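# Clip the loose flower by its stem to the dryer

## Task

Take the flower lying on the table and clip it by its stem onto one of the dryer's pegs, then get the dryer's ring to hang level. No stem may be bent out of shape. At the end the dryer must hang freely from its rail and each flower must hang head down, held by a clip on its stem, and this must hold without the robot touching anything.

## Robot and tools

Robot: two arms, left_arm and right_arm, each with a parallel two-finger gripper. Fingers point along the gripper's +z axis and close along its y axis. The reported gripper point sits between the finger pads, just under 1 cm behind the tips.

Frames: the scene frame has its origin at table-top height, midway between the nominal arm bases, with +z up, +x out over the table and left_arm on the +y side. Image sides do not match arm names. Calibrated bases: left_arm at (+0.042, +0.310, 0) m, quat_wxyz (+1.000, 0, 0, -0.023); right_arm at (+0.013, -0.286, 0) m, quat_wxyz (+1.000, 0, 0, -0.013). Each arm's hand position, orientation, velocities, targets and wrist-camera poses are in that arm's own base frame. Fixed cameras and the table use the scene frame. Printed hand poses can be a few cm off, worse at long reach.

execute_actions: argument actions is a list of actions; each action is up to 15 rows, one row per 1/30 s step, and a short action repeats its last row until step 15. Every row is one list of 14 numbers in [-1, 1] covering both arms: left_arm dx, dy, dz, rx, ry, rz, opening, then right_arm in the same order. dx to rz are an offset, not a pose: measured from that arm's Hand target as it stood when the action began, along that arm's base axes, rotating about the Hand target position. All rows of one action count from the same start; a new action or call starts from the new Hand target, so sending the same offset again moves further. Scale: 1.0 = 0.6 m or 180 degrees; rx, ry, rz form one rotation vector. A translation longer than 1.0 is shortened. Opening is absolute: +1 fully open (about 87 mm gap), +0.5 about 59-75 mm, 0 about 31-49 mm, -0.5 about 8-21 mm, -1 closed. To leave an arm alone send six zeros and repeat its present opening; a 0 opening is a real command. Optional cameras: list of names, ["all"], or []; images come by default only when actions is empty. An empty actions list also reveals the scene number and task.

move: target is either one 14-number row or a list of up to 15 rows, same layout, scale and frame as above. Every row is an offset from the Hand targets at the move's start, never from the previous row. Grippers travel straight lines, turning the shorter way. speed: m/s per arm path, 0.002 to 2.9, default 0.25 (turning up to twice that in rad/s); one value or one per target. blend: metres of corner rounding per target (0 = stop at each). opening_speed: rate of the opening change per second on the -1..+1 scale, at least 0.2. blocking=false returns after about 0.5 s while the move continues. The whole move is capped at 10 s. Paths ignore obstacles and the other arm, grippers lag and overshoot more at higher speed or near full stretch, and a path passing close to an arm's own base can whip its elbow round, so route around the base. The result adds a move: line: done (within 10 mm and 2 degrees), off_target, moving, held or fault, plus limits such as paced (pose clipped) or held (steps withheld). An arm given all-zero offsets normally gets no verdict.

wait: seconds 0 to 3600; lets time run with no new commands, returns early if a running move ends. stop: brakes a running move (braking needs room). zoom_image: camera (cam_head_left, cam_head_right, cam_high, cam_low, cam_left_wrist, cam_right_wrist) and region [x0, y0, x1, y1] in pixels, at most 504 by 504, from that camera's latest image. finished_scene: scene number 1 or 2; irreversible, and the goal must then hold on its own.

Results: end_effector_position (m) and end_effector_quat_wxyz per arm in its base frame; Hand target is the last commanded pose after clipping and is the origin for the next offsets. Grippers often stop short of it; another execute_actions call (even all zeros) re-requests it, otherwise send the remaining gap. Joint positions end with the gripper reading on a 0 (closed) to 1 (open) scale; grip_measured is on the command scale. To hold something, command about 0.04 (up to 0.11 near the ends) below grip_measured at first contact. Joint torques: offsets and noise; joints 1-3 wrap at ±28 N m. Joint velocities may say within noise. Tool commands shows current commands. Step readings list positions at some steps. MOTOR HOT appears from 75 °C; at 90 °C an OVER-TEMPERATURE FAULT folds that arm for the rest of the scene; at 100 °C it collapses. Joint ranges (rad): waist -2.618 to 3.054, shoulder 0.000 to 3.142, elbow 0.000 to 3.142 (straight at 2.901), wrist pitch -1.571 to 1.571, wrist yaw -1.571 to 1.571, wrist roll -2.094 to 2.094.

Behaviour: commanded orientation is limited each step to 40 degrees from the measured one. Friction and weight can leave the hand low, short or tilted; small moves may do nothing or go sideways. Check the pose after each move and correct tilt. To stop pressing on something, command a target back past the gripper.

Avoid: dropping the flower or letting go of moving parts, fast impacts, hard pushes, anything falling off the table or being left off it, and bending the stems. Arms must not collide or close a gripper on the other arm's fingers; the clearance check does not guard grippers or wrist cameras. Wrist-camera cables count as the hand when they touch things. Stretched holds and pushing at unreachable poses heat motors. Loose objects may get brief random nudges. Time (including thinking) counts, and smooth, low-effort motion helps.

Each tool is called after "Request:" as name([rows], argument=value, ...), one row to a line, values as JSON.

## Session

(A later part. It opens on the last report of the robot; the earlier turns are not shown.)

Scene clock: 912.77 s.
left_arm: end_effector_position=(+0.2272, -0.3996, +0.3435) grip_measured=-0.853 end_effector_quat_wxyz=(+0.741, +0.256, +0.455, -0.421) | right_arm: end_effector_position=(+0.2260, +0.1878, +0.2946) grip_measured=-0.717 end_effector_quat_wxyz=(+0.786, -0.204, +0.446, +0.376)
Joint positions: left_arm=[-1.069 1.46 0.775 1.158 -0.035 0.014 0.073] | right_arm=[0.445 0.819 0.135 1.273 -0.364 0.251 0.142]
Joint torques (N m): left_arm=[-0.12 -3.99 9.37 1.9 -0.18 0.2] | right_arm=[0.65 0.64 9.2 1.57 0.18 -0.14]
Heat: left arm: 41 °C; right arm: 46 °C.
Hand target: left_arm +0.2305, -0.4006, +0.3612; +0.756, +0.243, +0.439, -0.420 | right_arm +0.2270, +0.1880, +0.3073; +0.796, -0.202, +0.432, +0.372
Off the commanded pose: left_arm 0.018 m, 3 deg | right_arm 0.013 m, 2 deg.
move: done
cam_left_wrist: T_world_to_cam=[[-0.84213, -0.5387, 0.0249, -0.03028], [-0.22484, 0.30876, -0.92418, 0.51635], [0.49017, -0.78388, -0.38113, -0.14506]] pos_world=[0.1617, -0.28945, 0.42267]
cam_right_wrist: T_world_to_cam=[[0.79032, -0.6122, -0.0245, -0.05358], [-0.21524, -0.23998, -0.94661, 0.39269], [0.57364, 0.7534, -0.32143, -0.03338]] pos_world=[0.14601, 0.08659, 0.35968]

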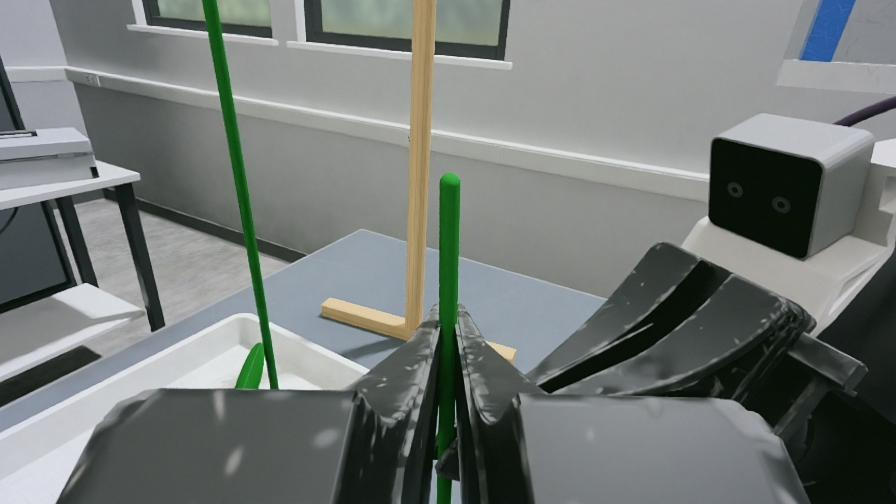

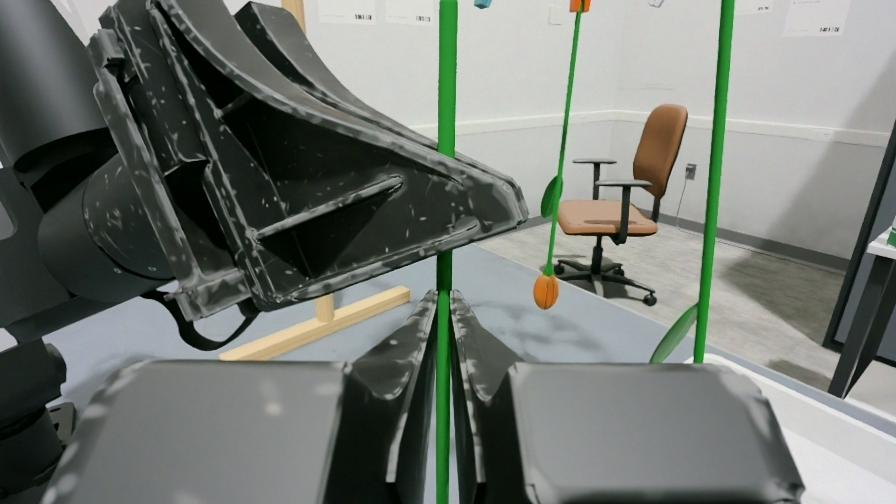

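Request:
move([
  [0,0,0,0,0,0,-1.0,0,0,0,0,0,0,0.2],
  [0,0,0,0,0,0,-1.0,-0.092,-0.108,-0.0875,0,0,0,0.2],
], speed=[0.05,0.1], opening_speed=0.6, cameras=["cam_left_wrist","cam_head_left","cam_right_wrist"])

Scene clock: 919.00 s.
left_arm: end_effector_position=(+0.2271, -0.3995, +0.3437) grip_measured=-0.853 end_effector_quat_wxyz=(+0.742, +0.256, +0.455, -0.421) | right_arm: end_effector_position=(+0.1735, +0.1244, +0.2568) grip_measured=+0.200 end_effector_quat_wxyz=(+0.768, -0.214, +0.490, +0.354)
Joint positions: left_arm=[-1.069 1.46 0.775 1.158 -0.035 0.014 0.073] | right_arm=[-0.139 -0.006 -0.01 0.711 -0.851 0.592 0.6]
Joint torques (N m): left_arm=[-0.12 -3.99 9.37 1.89 -0.18 0.2] | right_arm=[-0.53 2.55 5.91 1.27 0.14 0.05]
Heat: left arm: 41 °C; right arm: 46 °C.
Hand target: left_arm +0.2305, -0.4006, +0.3612; +0.756, +0.243, +0.439, -0.420 | right_arm +0.1718, +0.1232, +0.2548; +0.796, -0.202, +0.432, +0.372
Off the commanded pose: left_arm 0.018 m, 3 deg | right_arm 0.003 m, 8 deg.
joint sent to its limit (right arm) — joint 2 (shoulder), lower limit; joint 3 (elbow), lower limit, where the elbow is as bent as it goes. The joint targets are off in orientation, not in position.
move: off_target (right_arm)
cam_left_wrist: T_world_to_cam=[[-0.84218, -0.53862, 0.02492, -0.03023], [-0.22444, 0.30817, -0.92448, 0.51625], [0.49026, -0.78417, -0.38043, -0.14521]] pos_world=[0.1616, -0.28925, 0.42277]
cam_right_wrist: T_world_to_cam=[[0.76999, -0.63736, -0.0299, -0.0437], [-0.28646, -0.30344, -0.90877, 0.34096], [0.57014, 0.70831, -0.41622, 0.06287]] pos_world=[0.09548, 0.03108, 0.33471]
Images, in order (width x height): cam_head_left 504x504, cam_left_wrist 896x504, cam_right_wrist 896x504.

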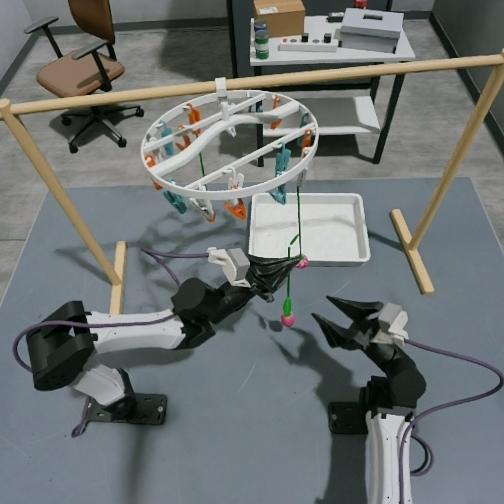

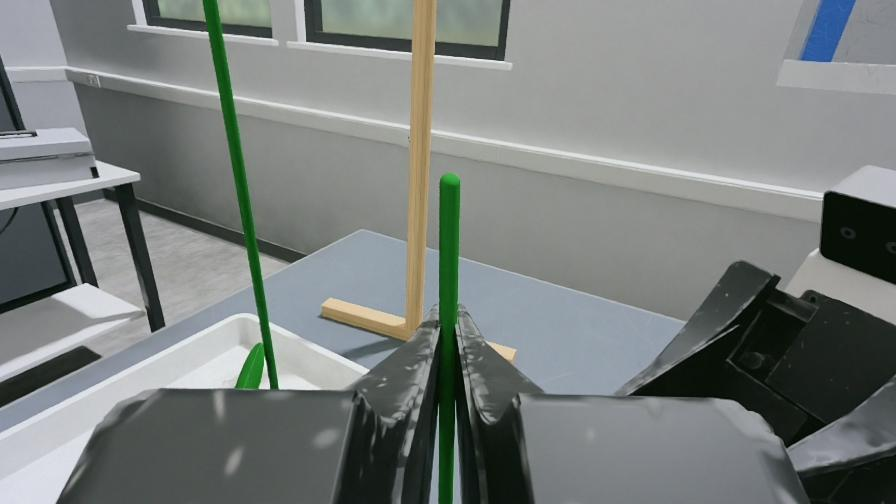

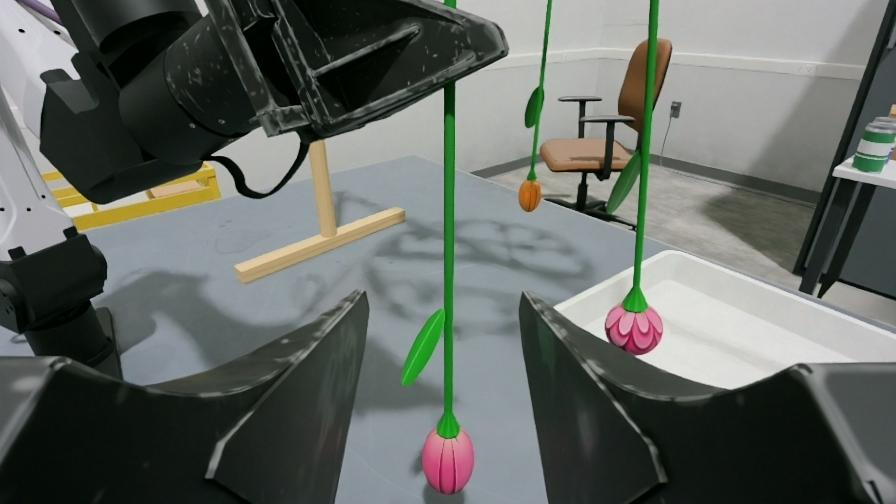

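Request:
move([
  [-0.099,0.328,0,0,0,0,-1.0,0,0,0,0,0,0,0.2],
  [-0.099,0.328,0,0,0,0,-1.0,0.1053,0.0547,0.3587,0.0563,-0.0624,-0.0894,0.2],
], speed=[0.2,0.2], blend=[0.05,0], cameras=["cam_right_wrist","cam_head_left","cam_high"])

Request:
zoom_image(camera="cam_right_wrist", region=[200, 0, 700, 400])

Scene clock: 926.13 s.
left_arm: end_effector_position=(+0.1724, -0.2046, +0.3623) grip_measured=-0.853 end_effector_quat_wxyz=(+0.757, +0.243, +0.440, -0.417) | right_arm: end_effector_position=(+0.2384, +0.1586, +0.4567) grip_measured=+0.200 end_effector_quat_wxyz=(+0.886, -0.112, +0.358, +0.274)
Joint positions: left_arm=[-0.628 0.484 0.39 0.643 0.328 -0.195 0.073] | right_arm=[0.571 0.773 0.566 1.009 -0.022 0.019 0.6]
Joint torques (N m): left_arm=[0.76 0.75 5.83 1.58 0 -0.02] | right_arm=[0.65 0.88 9.25 1.36 0.09 -0.12]
Heat: left arm: 41 °C; right arm: 45 °C.
Hand target: left_arm +0.1711, -0.2038, +0.3611; +0.756, +0.243, +0.439, -0.420 | right_arm +0.2351, +0.1559, +0.4699; +0.893, -0.104, +0.342, +0.272
Off the commanded pose: left_arm 0.002 m, 0 deg | right_arm 0.014 m, 2 deg.
move: off_target (right_arm)
cam_right_wrist: T_world_to_cam=[[0.58838, -0.80858, 0.00067, -0.00948], [-0.05713, -0.0424, -0.99747, 0.49601], [0.80656, 0.58685, -0.07114, -0.10988]] pos_world=[0.12254, 0.07785, 0.48695]
Images, in order (width x height): cam_head_left 504x504, cam_high 504x504, cam_right_wrist 896x504.

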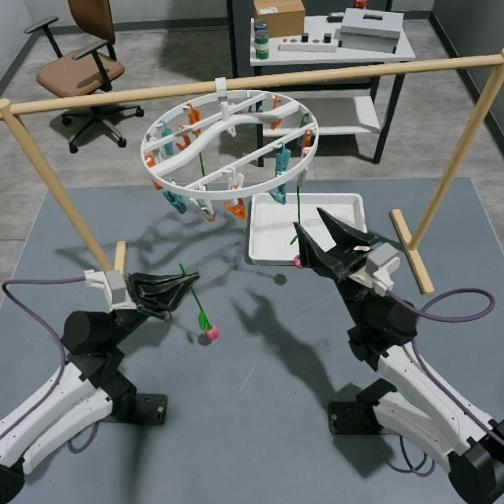

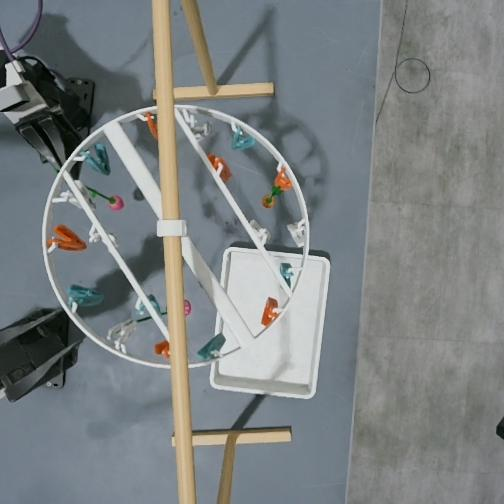

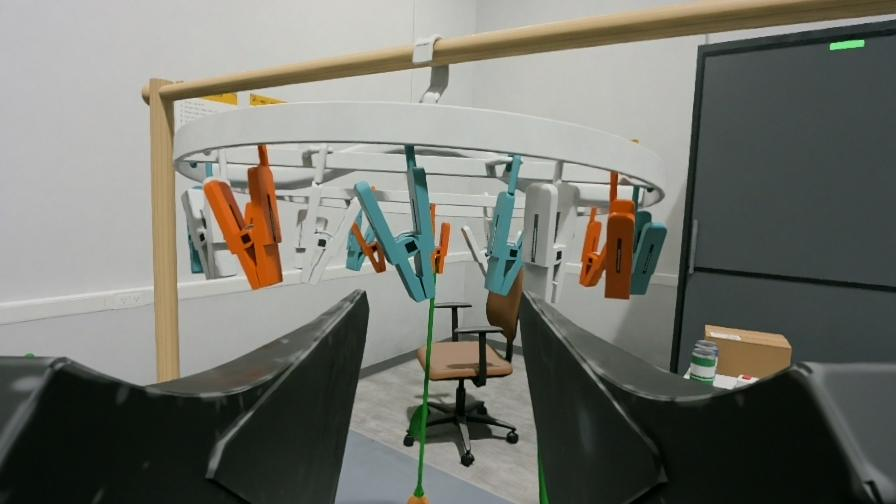

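Scaled by 1.008 from the camera's image (finer frame: 1280x720).

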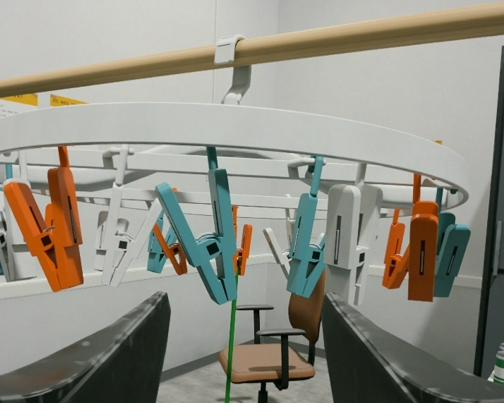

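Request:
move([
  [0,0,0,0,0,0,-1.0,0.027,0.0683,0.03,0,0,0,0.15],
], speed=0.12, cameras=["cam_right_wrist"])

Request:
zoom_image(camera="cam_right_wrist", region=[300, 100, 620, 420])

Scene clock: 931.23 s.
left_arm: end_effector_position=(+0.1724, -0.2046, +0.3623) grip_measured=-0.853 end_effector_quat_wxyz=(+0.757, +0.243, +0.440, -0.417) | right_arm: end_effector_position=(+0.2540, +0.1996, +0.4752) grip_measured=+0.150 end_effector_quat_wxyz=(+0.886, -0.114, +0.356, +0.272)
Joint positions: left_arm=[-0.628 0.484 0.39 0.643 0.328 -0.195 0.073] | right_arm=[0.72 0.959 0.698 1.068 0.078 -0.093 0.575]
Joint torques (N m): left_arm=[0.75 0.76 5.83 1.58 0 -0.02] | right_arm=[0.65 -0.35 9.32 1.36 0.07 -0.09]
Heat: left arm: 41 °C; right arm: 45 °C.
Hand target: left_arm +0.1711, -0.2038, +0.3611; +0.756, +0.243, +0.439, -0.420 | right_arm +0.2512, +0.1969, +0.4880; +0.893, -0.105, +0.342, +0.272
Off the commanded pose: left_arm 0.002 m, 0 deg | right_arm 0.013 m, 2 deg.
move: off_target (right_arm)
cam_right_wrist: T_world_to_cam=[[0.58792, -0.80889, 0.0068, 0.01174], [-0.05232, -0.04641, -0.99755, 0.51675], [0.80723, 0.58612, -0.06961, -0.14582]] pos_world=[0.13784, 0.11895, 0.50525]

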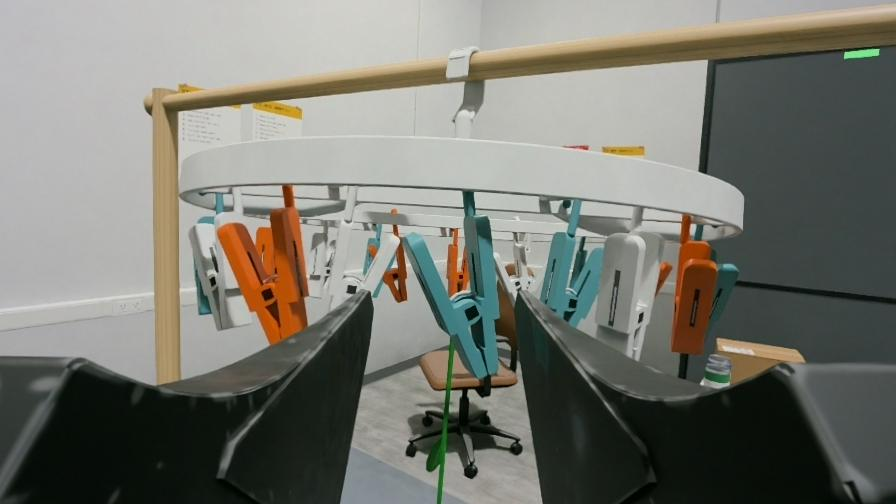

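Scaled by 1.575 from the camera's image (finer frame: 1280x720).

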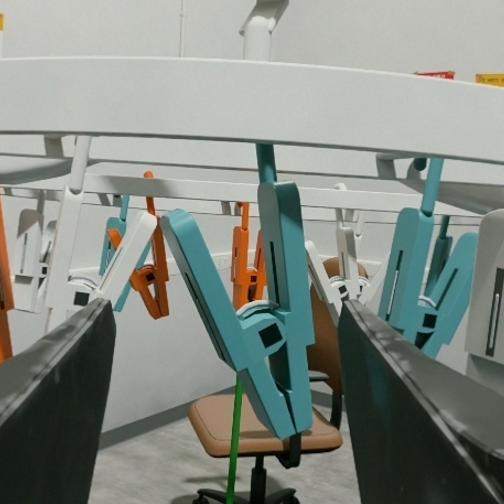

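Request:
move([
  [0,0,0,0,0,0,-1.0,0.0512,0.0372,0.0317,0,0,0,0.15],
], speed=0.08, cameras=["cam_right_wrist"])

Request:
zoom_image(camera="cam_right_wrist", region=[330, 200, 570, 440])

Scene clock: 934.23 s.
left_arm: end_effector_position=(+0.1724, -0.2046, +0.3623) grip_measured=-0.853 end_effector_quat_wxyz=(+0.757, +0.243, +0.440, -0.417) | right_arm: end_effector_position=(+0.2829, +0.2237, +0.4943) grip_measured=+0.150 end_effector_quat_wxyz=(+0.887, -0.114, +0.357, +0.271)
Joint positions: left_arm=[-0.628 0.484 0.39 0.643 0.328 -0.195 0.073] | right_arm=[0.718 1.125 0.852 1.079 0.078 -0.094 0.575]
Joint torques (N m): left_arm=[0.75 0.76 5.85 1.59 0 -0.02] | right_arm=[-0.54 -1.72 9.29 1.34 -0.05 0.06]
Heat: left arm: 42 °C; right arm: 45 °C.
Hand target: left_arm +0.1711, -0.2038, +0.3611; +0.756, +0.243, +0.439, -0.420 | right_arm +0.2819, +0.2194, +0.5070; +0.893, -0.105, +0.342, +0.272
Off the commanded pose: left_arm 0.002 m, 0 deg | right_arm 0.014 m, 2 deg.
move: off_target (right_arm)
cam_right_wrist: T_world_to_cam=[[0.58536, -0.81074, 0.00699, 0.01522], [-0.05268, -0.04663, -0.99752, 0.53852], [0.80906, 0.58354, -0.07001, -0.1818]] pos_world=[0.16655, 0.14354, 0.52435]

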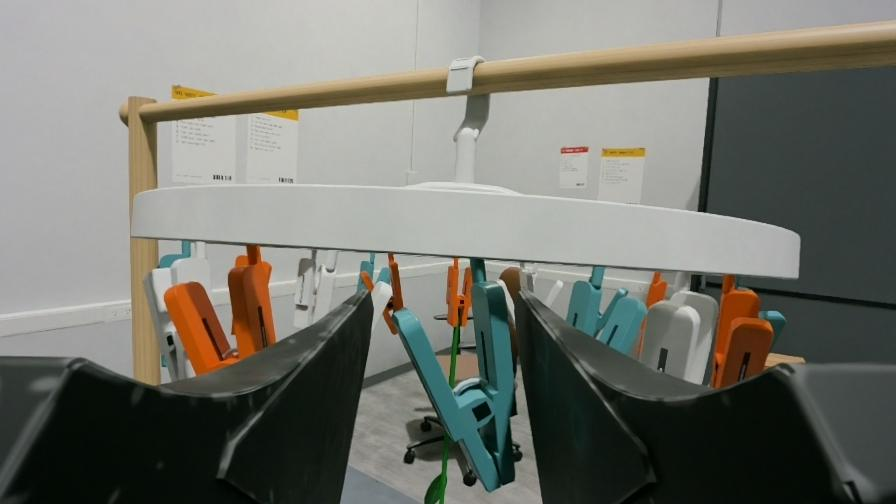

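Scaled by 2.100 from the camera's image (finer frame: 1280x720).

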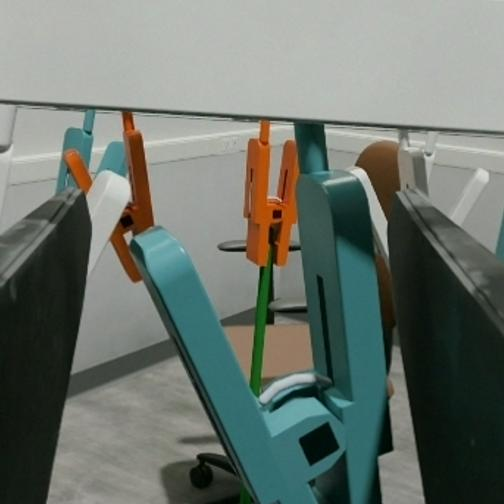

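Request:
move([
  [0,0,0,0,0,0,-1.0,0.0035,-0.0047,0,0,0,0,-0.6],
], speed=0.05, opening_speed=0.5, cameras=["cam_right_wrist","cam_head_left"])

Request:
zoom_image(camera="cam_right_wrist", region=[330, 264, 570, 504])

Scene clock: 937.70 s.
left_arm: end_effector_position=(+0.1724, -0.2046, +0.3623) grip_measured=-0.853 end_effector_quat_wxyz=(+0.757, +0.243, +0.440, -0.417) | right_arm: end_effector_position=(+0.2858, +0.2200, +0.4945) grip_measured=-0.271 end_effector_quat_wxyz=(+0.888, -0.112, +0.357, +0.269)
Joint positions: left_arm=[-0.628 0.484 0.39 0.643 0.328 -0.195 0.073] | right_arm=[0.7 1.125 0.852 1.08 0.07 -0.082 0.364]
Joint torques (N m): left_arm=[0.75 0.75 5.82 1.58 0 -0.03] | right_arm=[-0.44 -1.87 9.26 1.32 -0.08 0.09]
Heat: left arm: 41 °C; right arm: 45 °C.
Hand target: left_arm +0.1711, -0.2038, +0.3611; +0.756, +0.243, +0.439, -0.420 | right_arm +0.2841, +0.2165, +0.5069; +0.893, -0.105, +0.342, +0.272
Off the commanded pose: left_arm 0.002 m, 0 deg | right_arm 0.013 m, 2 deg.
move: off_target (right_arm)
cam_right_wrist: T_world_to_cam=[[0.58158, -0.81347, 0.00485, 0.01324], [-0.05328, -0.04404, -0.99761, 0.53839], [0.81174, 0.57993, -0.06895, -0.18253]] pos_world=[0.16915, 0.14034, 0.52445]
Images, in order (width x height): cam_head_left 504x504, cam_right_wrist 896x504.

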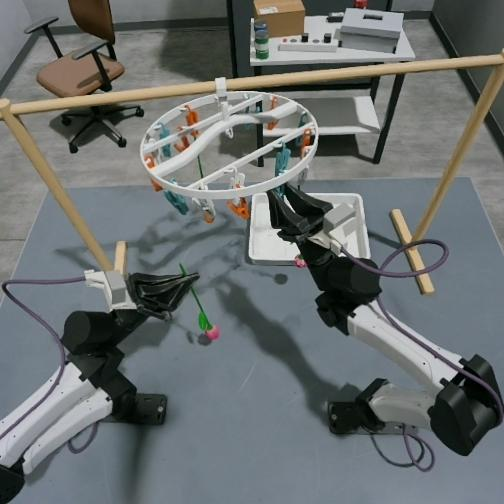

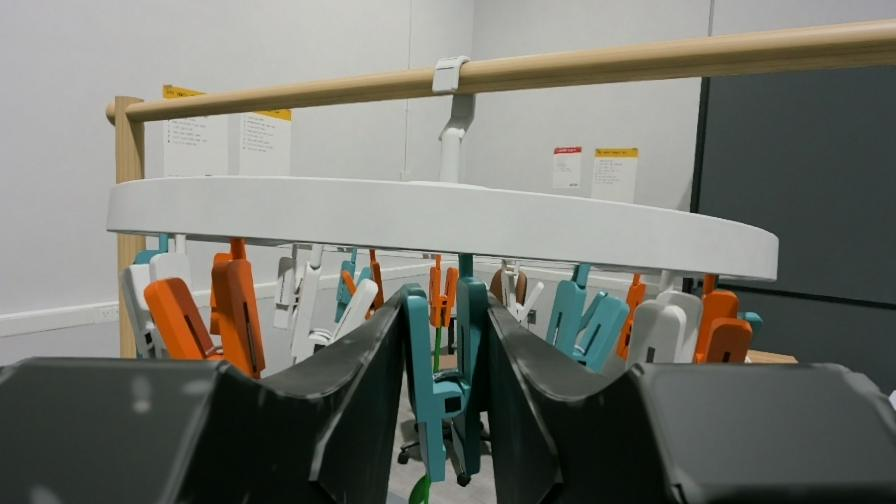

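Scaled by 2.100 from the camera's image (finer frame: 1280x720).

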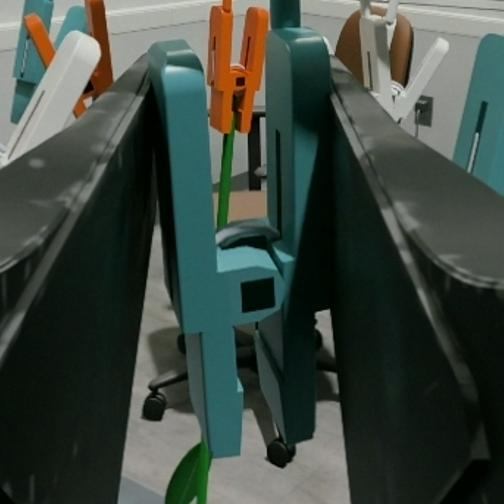

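Request:
move([
  [0.1315,-0.1103,0.0315,0,0,0.111,-1.0,0,0,0,0,0,0,-0.6],
  [0.2132,-0.2153,0.0815,0,0,0.111,-1.0,0,0,0,0,0,0,-0.6],
], speed=[0.15,0.08], blend=[0.02,0], cameras=["cam_right_wrist","cam_left_wrist","cam_head_left"])

Request:
zoom_image(camera="cam_right_wrist", region=[330, 264, 570, 504])

Scene clock: 952.10 s.
left_arm: end_effector_position=(+0.2947, -0.3354, +0.3916) grip_measured=-0.853 end_effector_quat_wxyz=(+0.805, +0.178, +0.488, -0.287) | right_arm: end_effector_position=(+0.2858, +0.2200, +0.4945) grip_measured=-0.271 end_effector_quat_wxyz=(+0.888, -0.112, +0.357, +0.269)
Joint positions: left_arm=[-0.951 1.359 0.885 0.966 -0.23 0.129 0.073] | right_arm=[0.7 1.125 0.852 1.08 0.07 -0.082 0.364]
Joint torques (N m): left_arm=[0.42 -3.56 10.03 1.79 -0.13 0.2] | right_arm=[-0.51 -1.81 9.29 1.34 -0.08 0.09]
Heat: left arm: 42 °C; right arm: 44 °C.
Hand target: left_arm +0.2990, -0.3329, +0.4102; +0.817, +0.164, +0.474, -0.283 | right_arm +0.2841, +0.2165, +0.5069; +0.893, -0.105, +0.342, +0.272
Off the commanded pose: left_arm 0.019 m, 3 deg | right_arm 0.013 m, 2 deg.
move: off_target (left_arm)
cam_left_wrist: T_world_to_cam=[[-0.61242, -0.7904, 0.01464, -0.08811], [-0.30528, 0.21937, -0.92665, 0.55088], [0.72921, -0.57197, -0.37564, -0.11099]] pos_world=[0.19515, -0.25398, 0.47007]
cam_right_wrist: T_world_to_cam=[[0.58158, -0.81347, 0.00485, 0.01324], [-0.05328, -0.04404, -0.99761, 0.53839], [0.81174, 0.57993, -0.06895, -0.18253]] pos_world=[0.16915, 0.14034, 0.52445]
Images, in order (width x height): cam_head_left 504x504, cam_left_wrist 896x504, cam_right_wrist 896x504.

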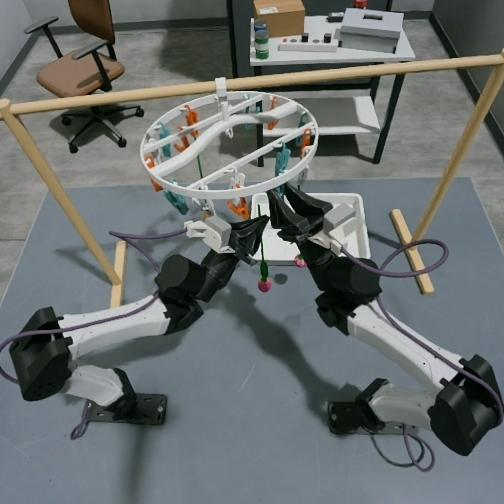

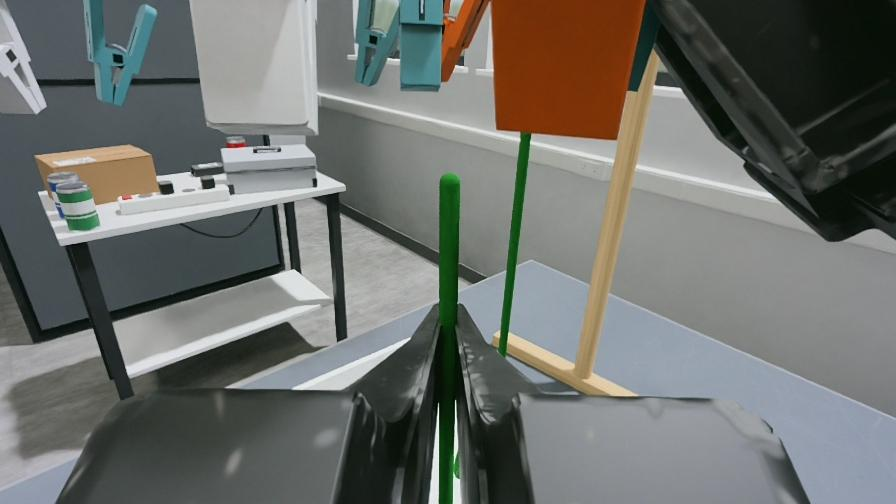

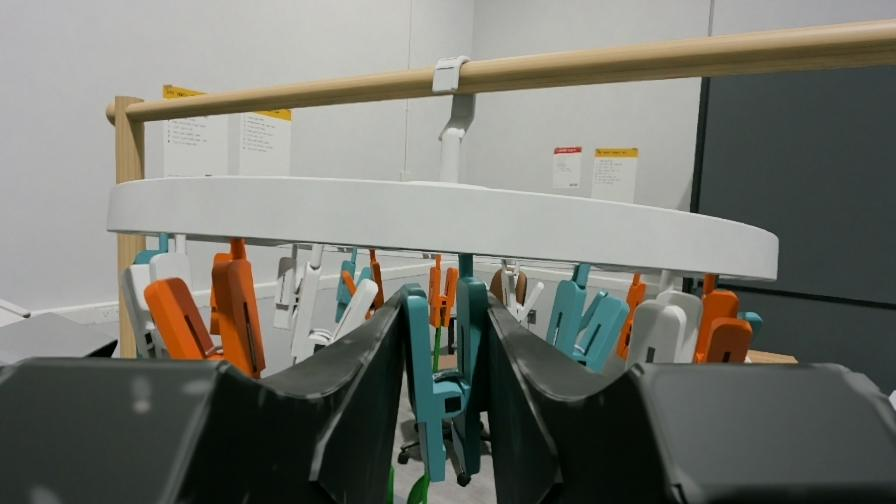

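Scaled by 2.100 from the camera's image (finer frame: 1280x720).

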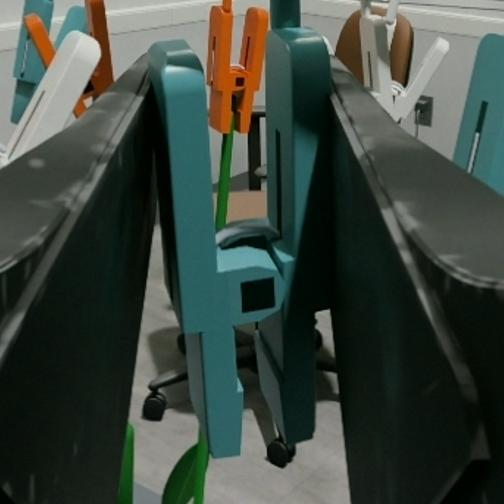

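Request:
move([
  [0.022,-0.0293,0.0367,0,0,0,-1.0,0,0,0,0,0,0,-0.6],
], speed=0.06, cameras=["cam_right_wrist","cam_left_wrist"])

Request:
zoom_image(camera="cam_right_wrist", region=[330, 264, 570, 504])

Scene clock: 956.77 s.
left_arm: end_effector_position=(+0.3073, -0.3532, +0.4165) grip_measured=-0.853 end_effector_quat_wxyz=(+0.807, +0.175, +0.485, -0.288) | right_arm: end_effector_position=(+0.2858, +0.2200, +0.4945) grip_measured=-0.271 end_effector_quat_wxyz=(+0.888, -0.112, +0.357, +0.269)
Joint positions: left_arm=[-0.951 1.432 1.034 0.9 -0.23 0.129 0.073] | right_arm=[0.7 1.125 0.852 1.08 0.07 -0.082 0.364]
Joint torques (N m): left_arm=[0.58 -4.21 10.02 1.67 -0.11 0.19] | right_arm=[-0.46 -1.83 9.32 1.34 -0.08 0.09]
Heat: left arm: 43 °C; right arm: 43 °C.
Hand target: left_arm +0.3123, -0.3506, +0.4320; +0.817, +0.164, +0.474, -0.283 | right_arm +0.2841, +0.2165, +0.5069; +0.893, -0.105, +0.342, +0.272
Off the commanded pose: left_arm 0.017 m, 2 deg | right_arm 0.013 m, 2 deg.
move: off_target (left_arm)
cam_left_wrist: T_world_to_cam=[[-0.61251, -0.79026, 0.0179, -0.09611], [-0.29933, 0.21093, -0.93054, 0.57846], [0.73159, -0.57533, -0.36575, -0.12706]] pos_world=[0.20724, -0.27106, 0.49353]
cam_right_wrist: T_world_to_cam=[[0.58158, -0.81347, 0.00485, 0.01324], [-0.05328, -0.04404, -0.99761, 0.53839], [0.81174, 0.57993, -0.06895, -0.18253]] pos_world=[0.16915, 0.14034, 0.52445]
Images, in order (width x height): cam_left_wrist 896x504, cam_right_wrist 896x504.

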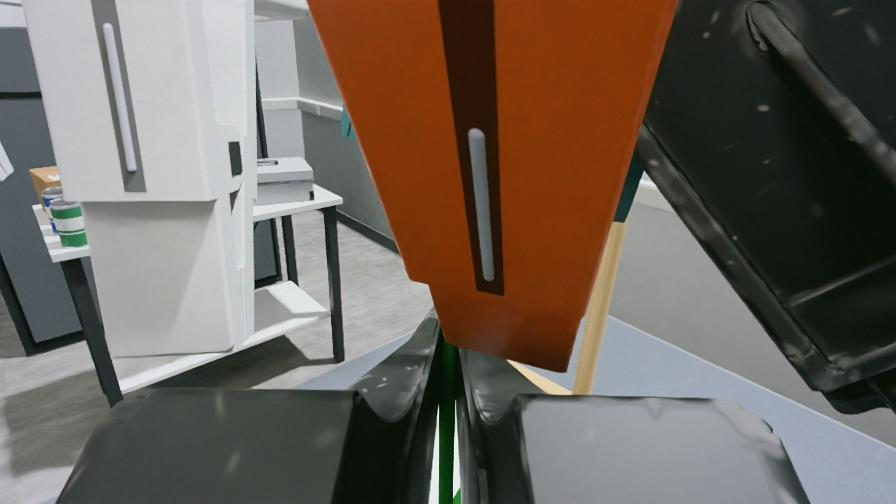

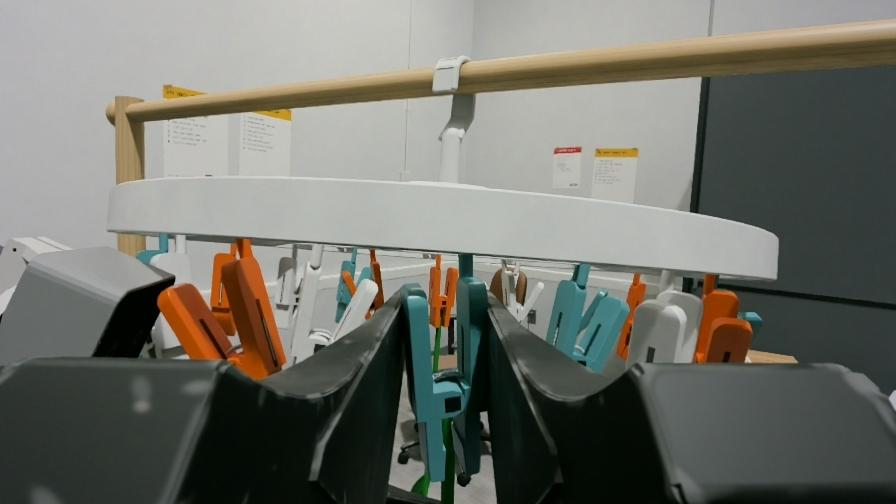

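Scaled by 2.100 from the camera's image (finer frame: 1280x720).

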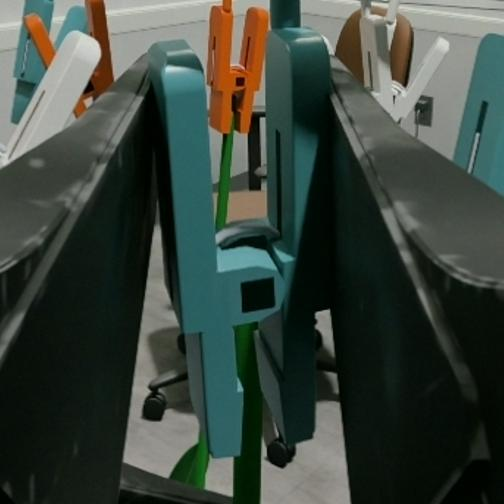

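Request:
move([
  [-0.0205,-0.0198,0,0,0,0,-1.0,0,0,0,0,0,0,-0.6],
], speed=0.05, cameras=["cam_right_wrist"])

Request:
zoom_image(camera="cam_right_wrist", region=[330, 264, 570, 504])

Scene clock: 961.07 s.
left_arm: end_effector_position=(+0.2993, -0.3629, +0.4134) grip_measured=-0.853 end_effector_quat_wxyz=(+0.806, +0.178, +0.488, -0.284) | right_arm: end_effector_position=(+0.2858, +0.2200, +0.4945) grip_measured=-0.271 end_effector_quat_wxyz=(+0.888, -0.112, +0.357, +0.269)
Joint positions: left_arm=[-0.994 1.444 1.041 0.9 -0.27 0.155 0.073] | right_arm=[0.7 1.125 0.852 1.08 0.07 -0.082 0.364]
Joint torques (N m): left_arm=[-0.69 -4.31 10.18 1.78 -0.18 0.23] | right_arm=[-0.46 -1.8 9.32 1.34 -0.08 0.1]
Heat: left arm: 43 °C; right arm: 43 °C.
Hand target: left_arm +0.3000, -0.3624, +0.4321; +0.817, +0.164, +0.474, -0.283 | right_arm +0.2841, +0.2165, +0.5069; +0.893, -0.105, +0.342, +0.272
Off the commanded pose: left_arm 0.019 m, 3 deg | right_arm 0.013 m, 2 deg.
move: off_target (left_arm)
cam_right_wrist: T_world_to_cam=[[0.58158, -0.81347, 0.00485, 0.01324], [-0.05328, -0.04404, -0.99761, 0.53839], [0.81174, 0.57993, -0.06895, -0.18253]] pos_world=[0.16915, 0.14034, 0.52445]

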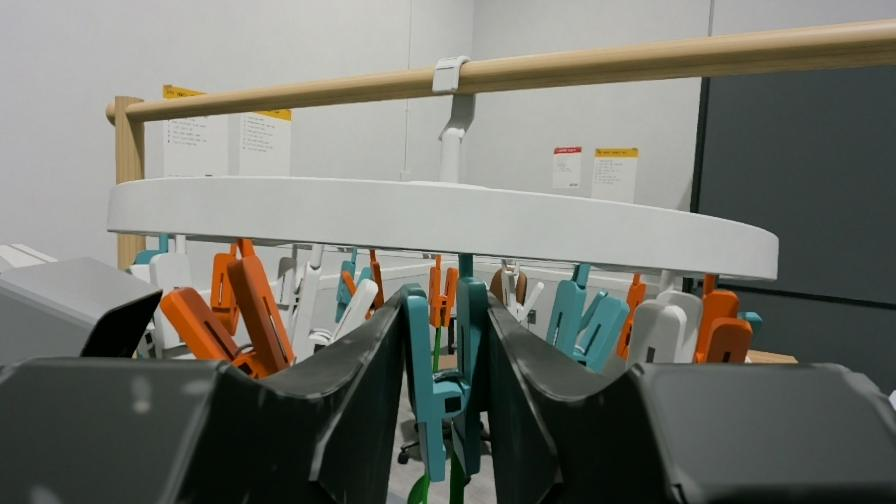

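Scaled by 2.100 from the camera's image (finer frame: 1280x720).

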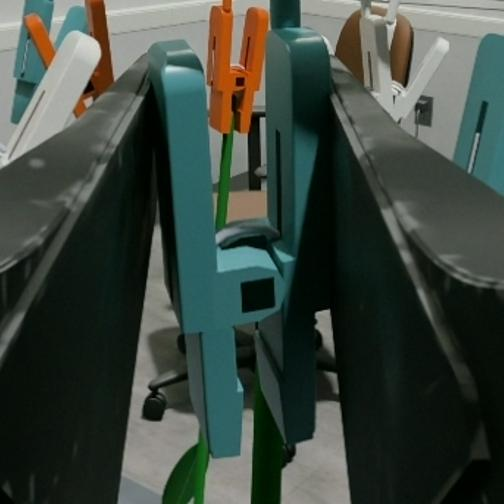

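Request:
move([
  [-0.0207,-0.0135,0.0083,0,0,0,-1.0,0,0,0,0,0,0,-0.6],
], speed=0.05, cameras=["cam_right_wrist","cam_left_wrist"])

Request:
zoom_image(camera="cam_right_wrist", region=[330, 264, 570, 504])

Scene clock: 966.23 s.
left_arm: end_effector_position=(+0.2890, -0.3681, +0.4211) grip_measured=-0.853 end_effector_quat_wxyz=(+0.809, +0.172, +0.486, -0.281) | right_arm: end_effector_position=(+0.2850, +0.2194, +0.4966) grip_measured=-0.271 end_effector_quat_wxyz=(+0.889, -0.110, +0.354, +0.270)
Joint positions: left_arm=[-1.039 1.444 1.06 0.899 -0.32 0.182 0.073] | right_arm=[0.7 1.125 0.855 1.084 0.07 -0.082 0.364]
Joint torques (N m): left_arm=[-1.13 -4.19 10.14 1.67 -0.08 0.22] | right_arm=[-0.44 -1.78 9.03 1.28 -0.08 0.1]
Heat: left arm: 44 °C; right arm: 43 °C.
Hand target: left_arm +0.2875, -0.3706, +0.4370; +0.817, +0.164, +0.474, -0.283 | right_arm +0.2840, +0.2165, +0.5071; +0.893, -0.105, +0.342, +0.272
Off the commanded pose: left_arm 0.016 m, 2 deg | right_arm 0.011 m, 2 deg.
move: off_target (left_arm)
cam_left_wrist: T_world_to_cam=[[-0.59985, -0.79995, 0.01609, -0.12563], [-0.30275, 0.20831, -0.93003, 0.5801], [0.74063, -0.56275, -0.36714, -0.11791]] pos_world=[0.18759, -0.28769, 0.49824]
cam_right_wrist: T_world_to_cam=[[0.58154, -0.8135, 0.00422, 0.01343], [-0.04784, -0.03938, -0.99808, 0.53809], [0.81211, 0.58023, -0.06182, -0.18497]] pos_world=[0.16815, 0.13944, 0.52557]
Images, in order (width x height): cam_left_wrist 896x504, cam_right_wrist 896x504.

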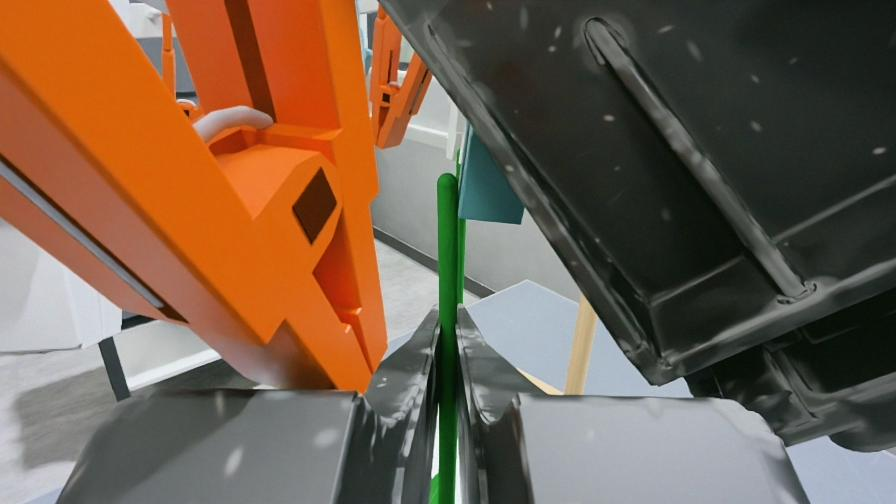

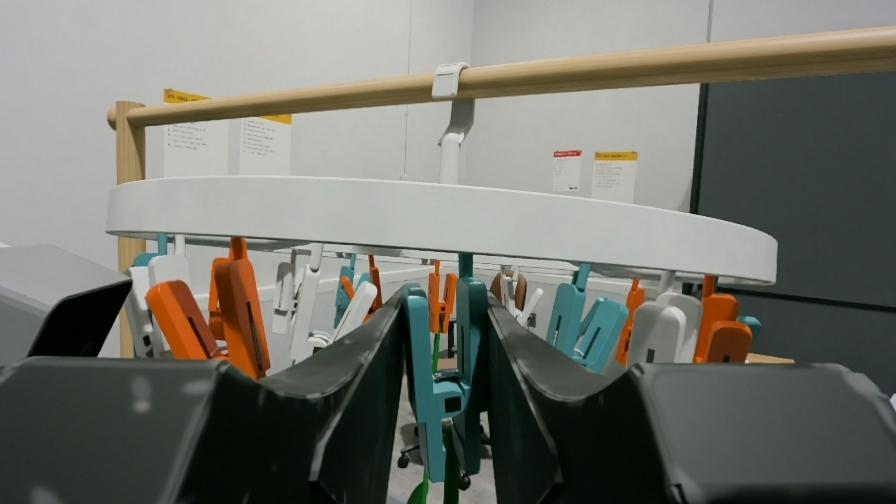

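Scaled by 2.100 from the camera's image (finer frame: 1280x720).

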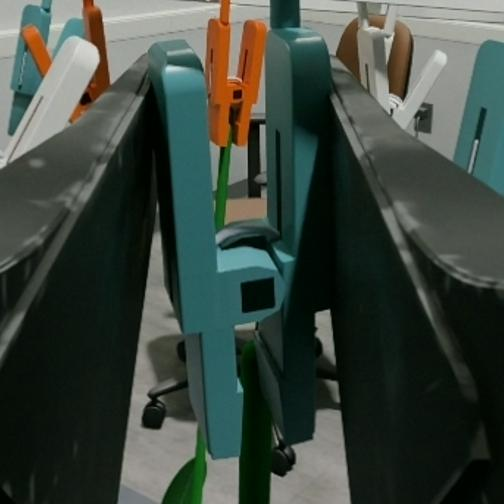

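Request:
zoom_image(camera="cam_left_wrist", region=[370, 90, 570, 290])

Scaled by 2.520 from the camera's image (finer frame: 1280x720).

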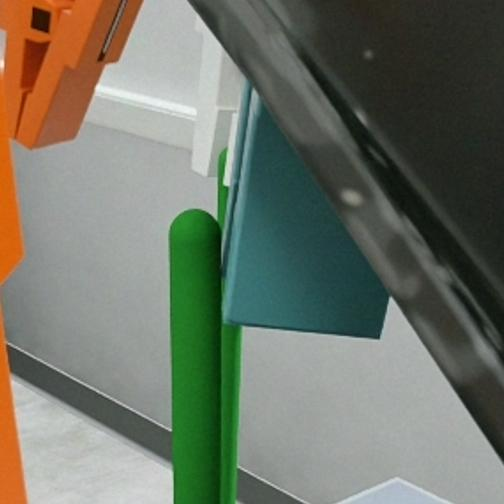

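Request:
move([
  [-0.0145,-0.013,-0.002,0,0,0,-1.0,0,0,0,0,0,0,-0.6],
], speed=0.04, cameras=["cam_right_wrist","cam_left_wrist"])

Request:
zoom_image(camera="cam_right_wrist", region=[330, 264, 570, 504])

Request:
zoom_image(camera="cam_left_wrist", region=[370, 90, 570, 290])

Scene clock: 972.90 s.
left_arm: end_effector_position=(+0.2786, -0.3795, +0.4164) grip_measured=-0.853 end_effector_quat_wxyz=(+0.805, +0.181, +0.489, -0.282) | right_arm: end_effector_position=(+0.2852, +0.2190, +0.4966) grip_measured=-0.271 end_effector_quat_wxyz=(+0.889, -0.110, +0.354, +0.269)
Joint positions: left_arm=[-1.08 1.457 1.065 0.899 -0.344 0.203 0.073] | right_arm=[0.699 1.125 0.855 1.084 0.07 -0.082 0.364]
Joint torques (N m): left_arm=[-0.7 -4.52 10.06 1.84 -0.17 0.22] | right_arm=[-0.4 -1.85 9.07 1.29 -0.07 0.1]
Heat: left arm: 44 °C; right arm: 43 °C.
Hand target: left_arm +0.2788, -0.3783, +0.4359; +0.817, +0.164, +0.474, -0.283 | right_arm +0.2841, +0.2164, +0.5070; +0.893, -0.105, +0.342, +0.272
Off the commanded pose: left_arm 0.019 m, 3 deg | right_arm 0.011 m, 2 deg.
move: off_target (left_arm)
cam_left_wrist: T_world_to_cam=[[-0.60853, -0.79352, 0.0046, -0.1312], [-0.30308, 0.22706, -0.92552, 0.58035], [0.73337, -0.5646, -0.37867, -0.11232]] pos_world=[0.17843, -0.2993, 0.49519]
cam_right_wrist: T_world_to_cam=[[0.5806, -0.81418, 0.00425, 0.01344], [-0.04788, -0.03935, -0.99808, 0.53809], [0.81278, 0.57928, -0.06183, -0.18492]] pos_world=[0.16825, 0.13924, 0.52557]
Images, in order (width x height): cam_left_wrist 896x504, cam_right_wrist 896x504.

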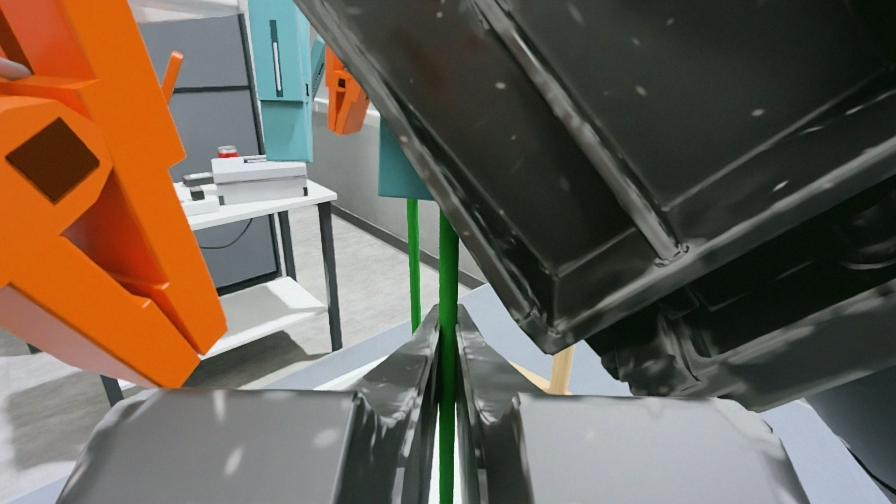

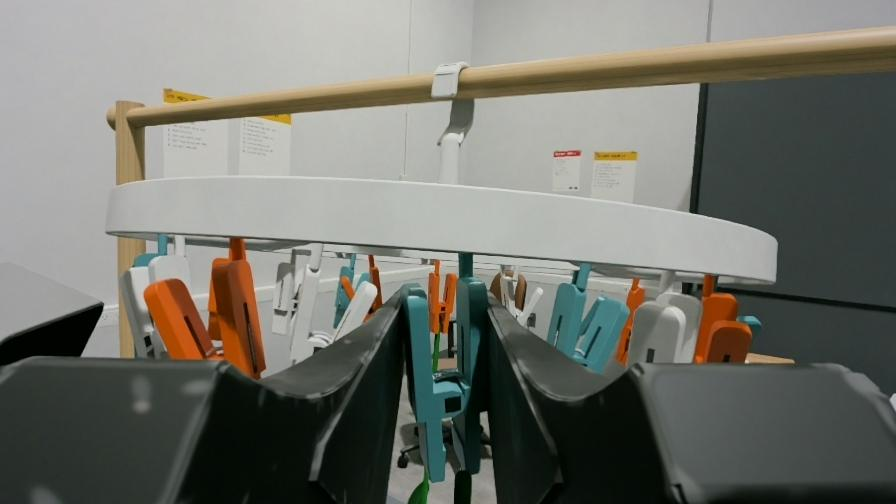

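Scaled by 2.100 from the camera's image (finer frame: 1280x720).

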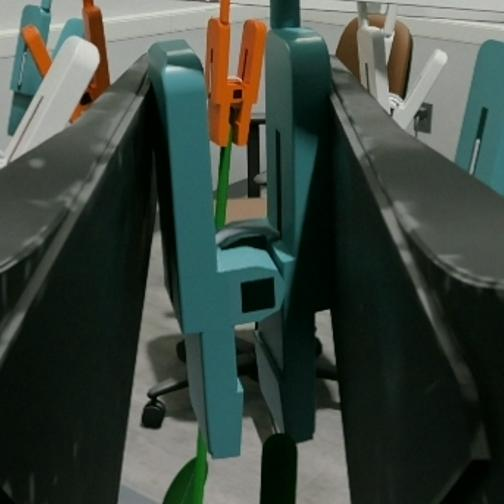

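Scaled by 2.520 from the camera's image (finer frame: 1280x720).

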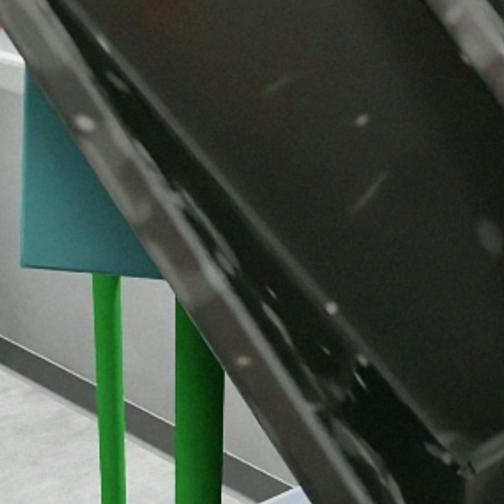

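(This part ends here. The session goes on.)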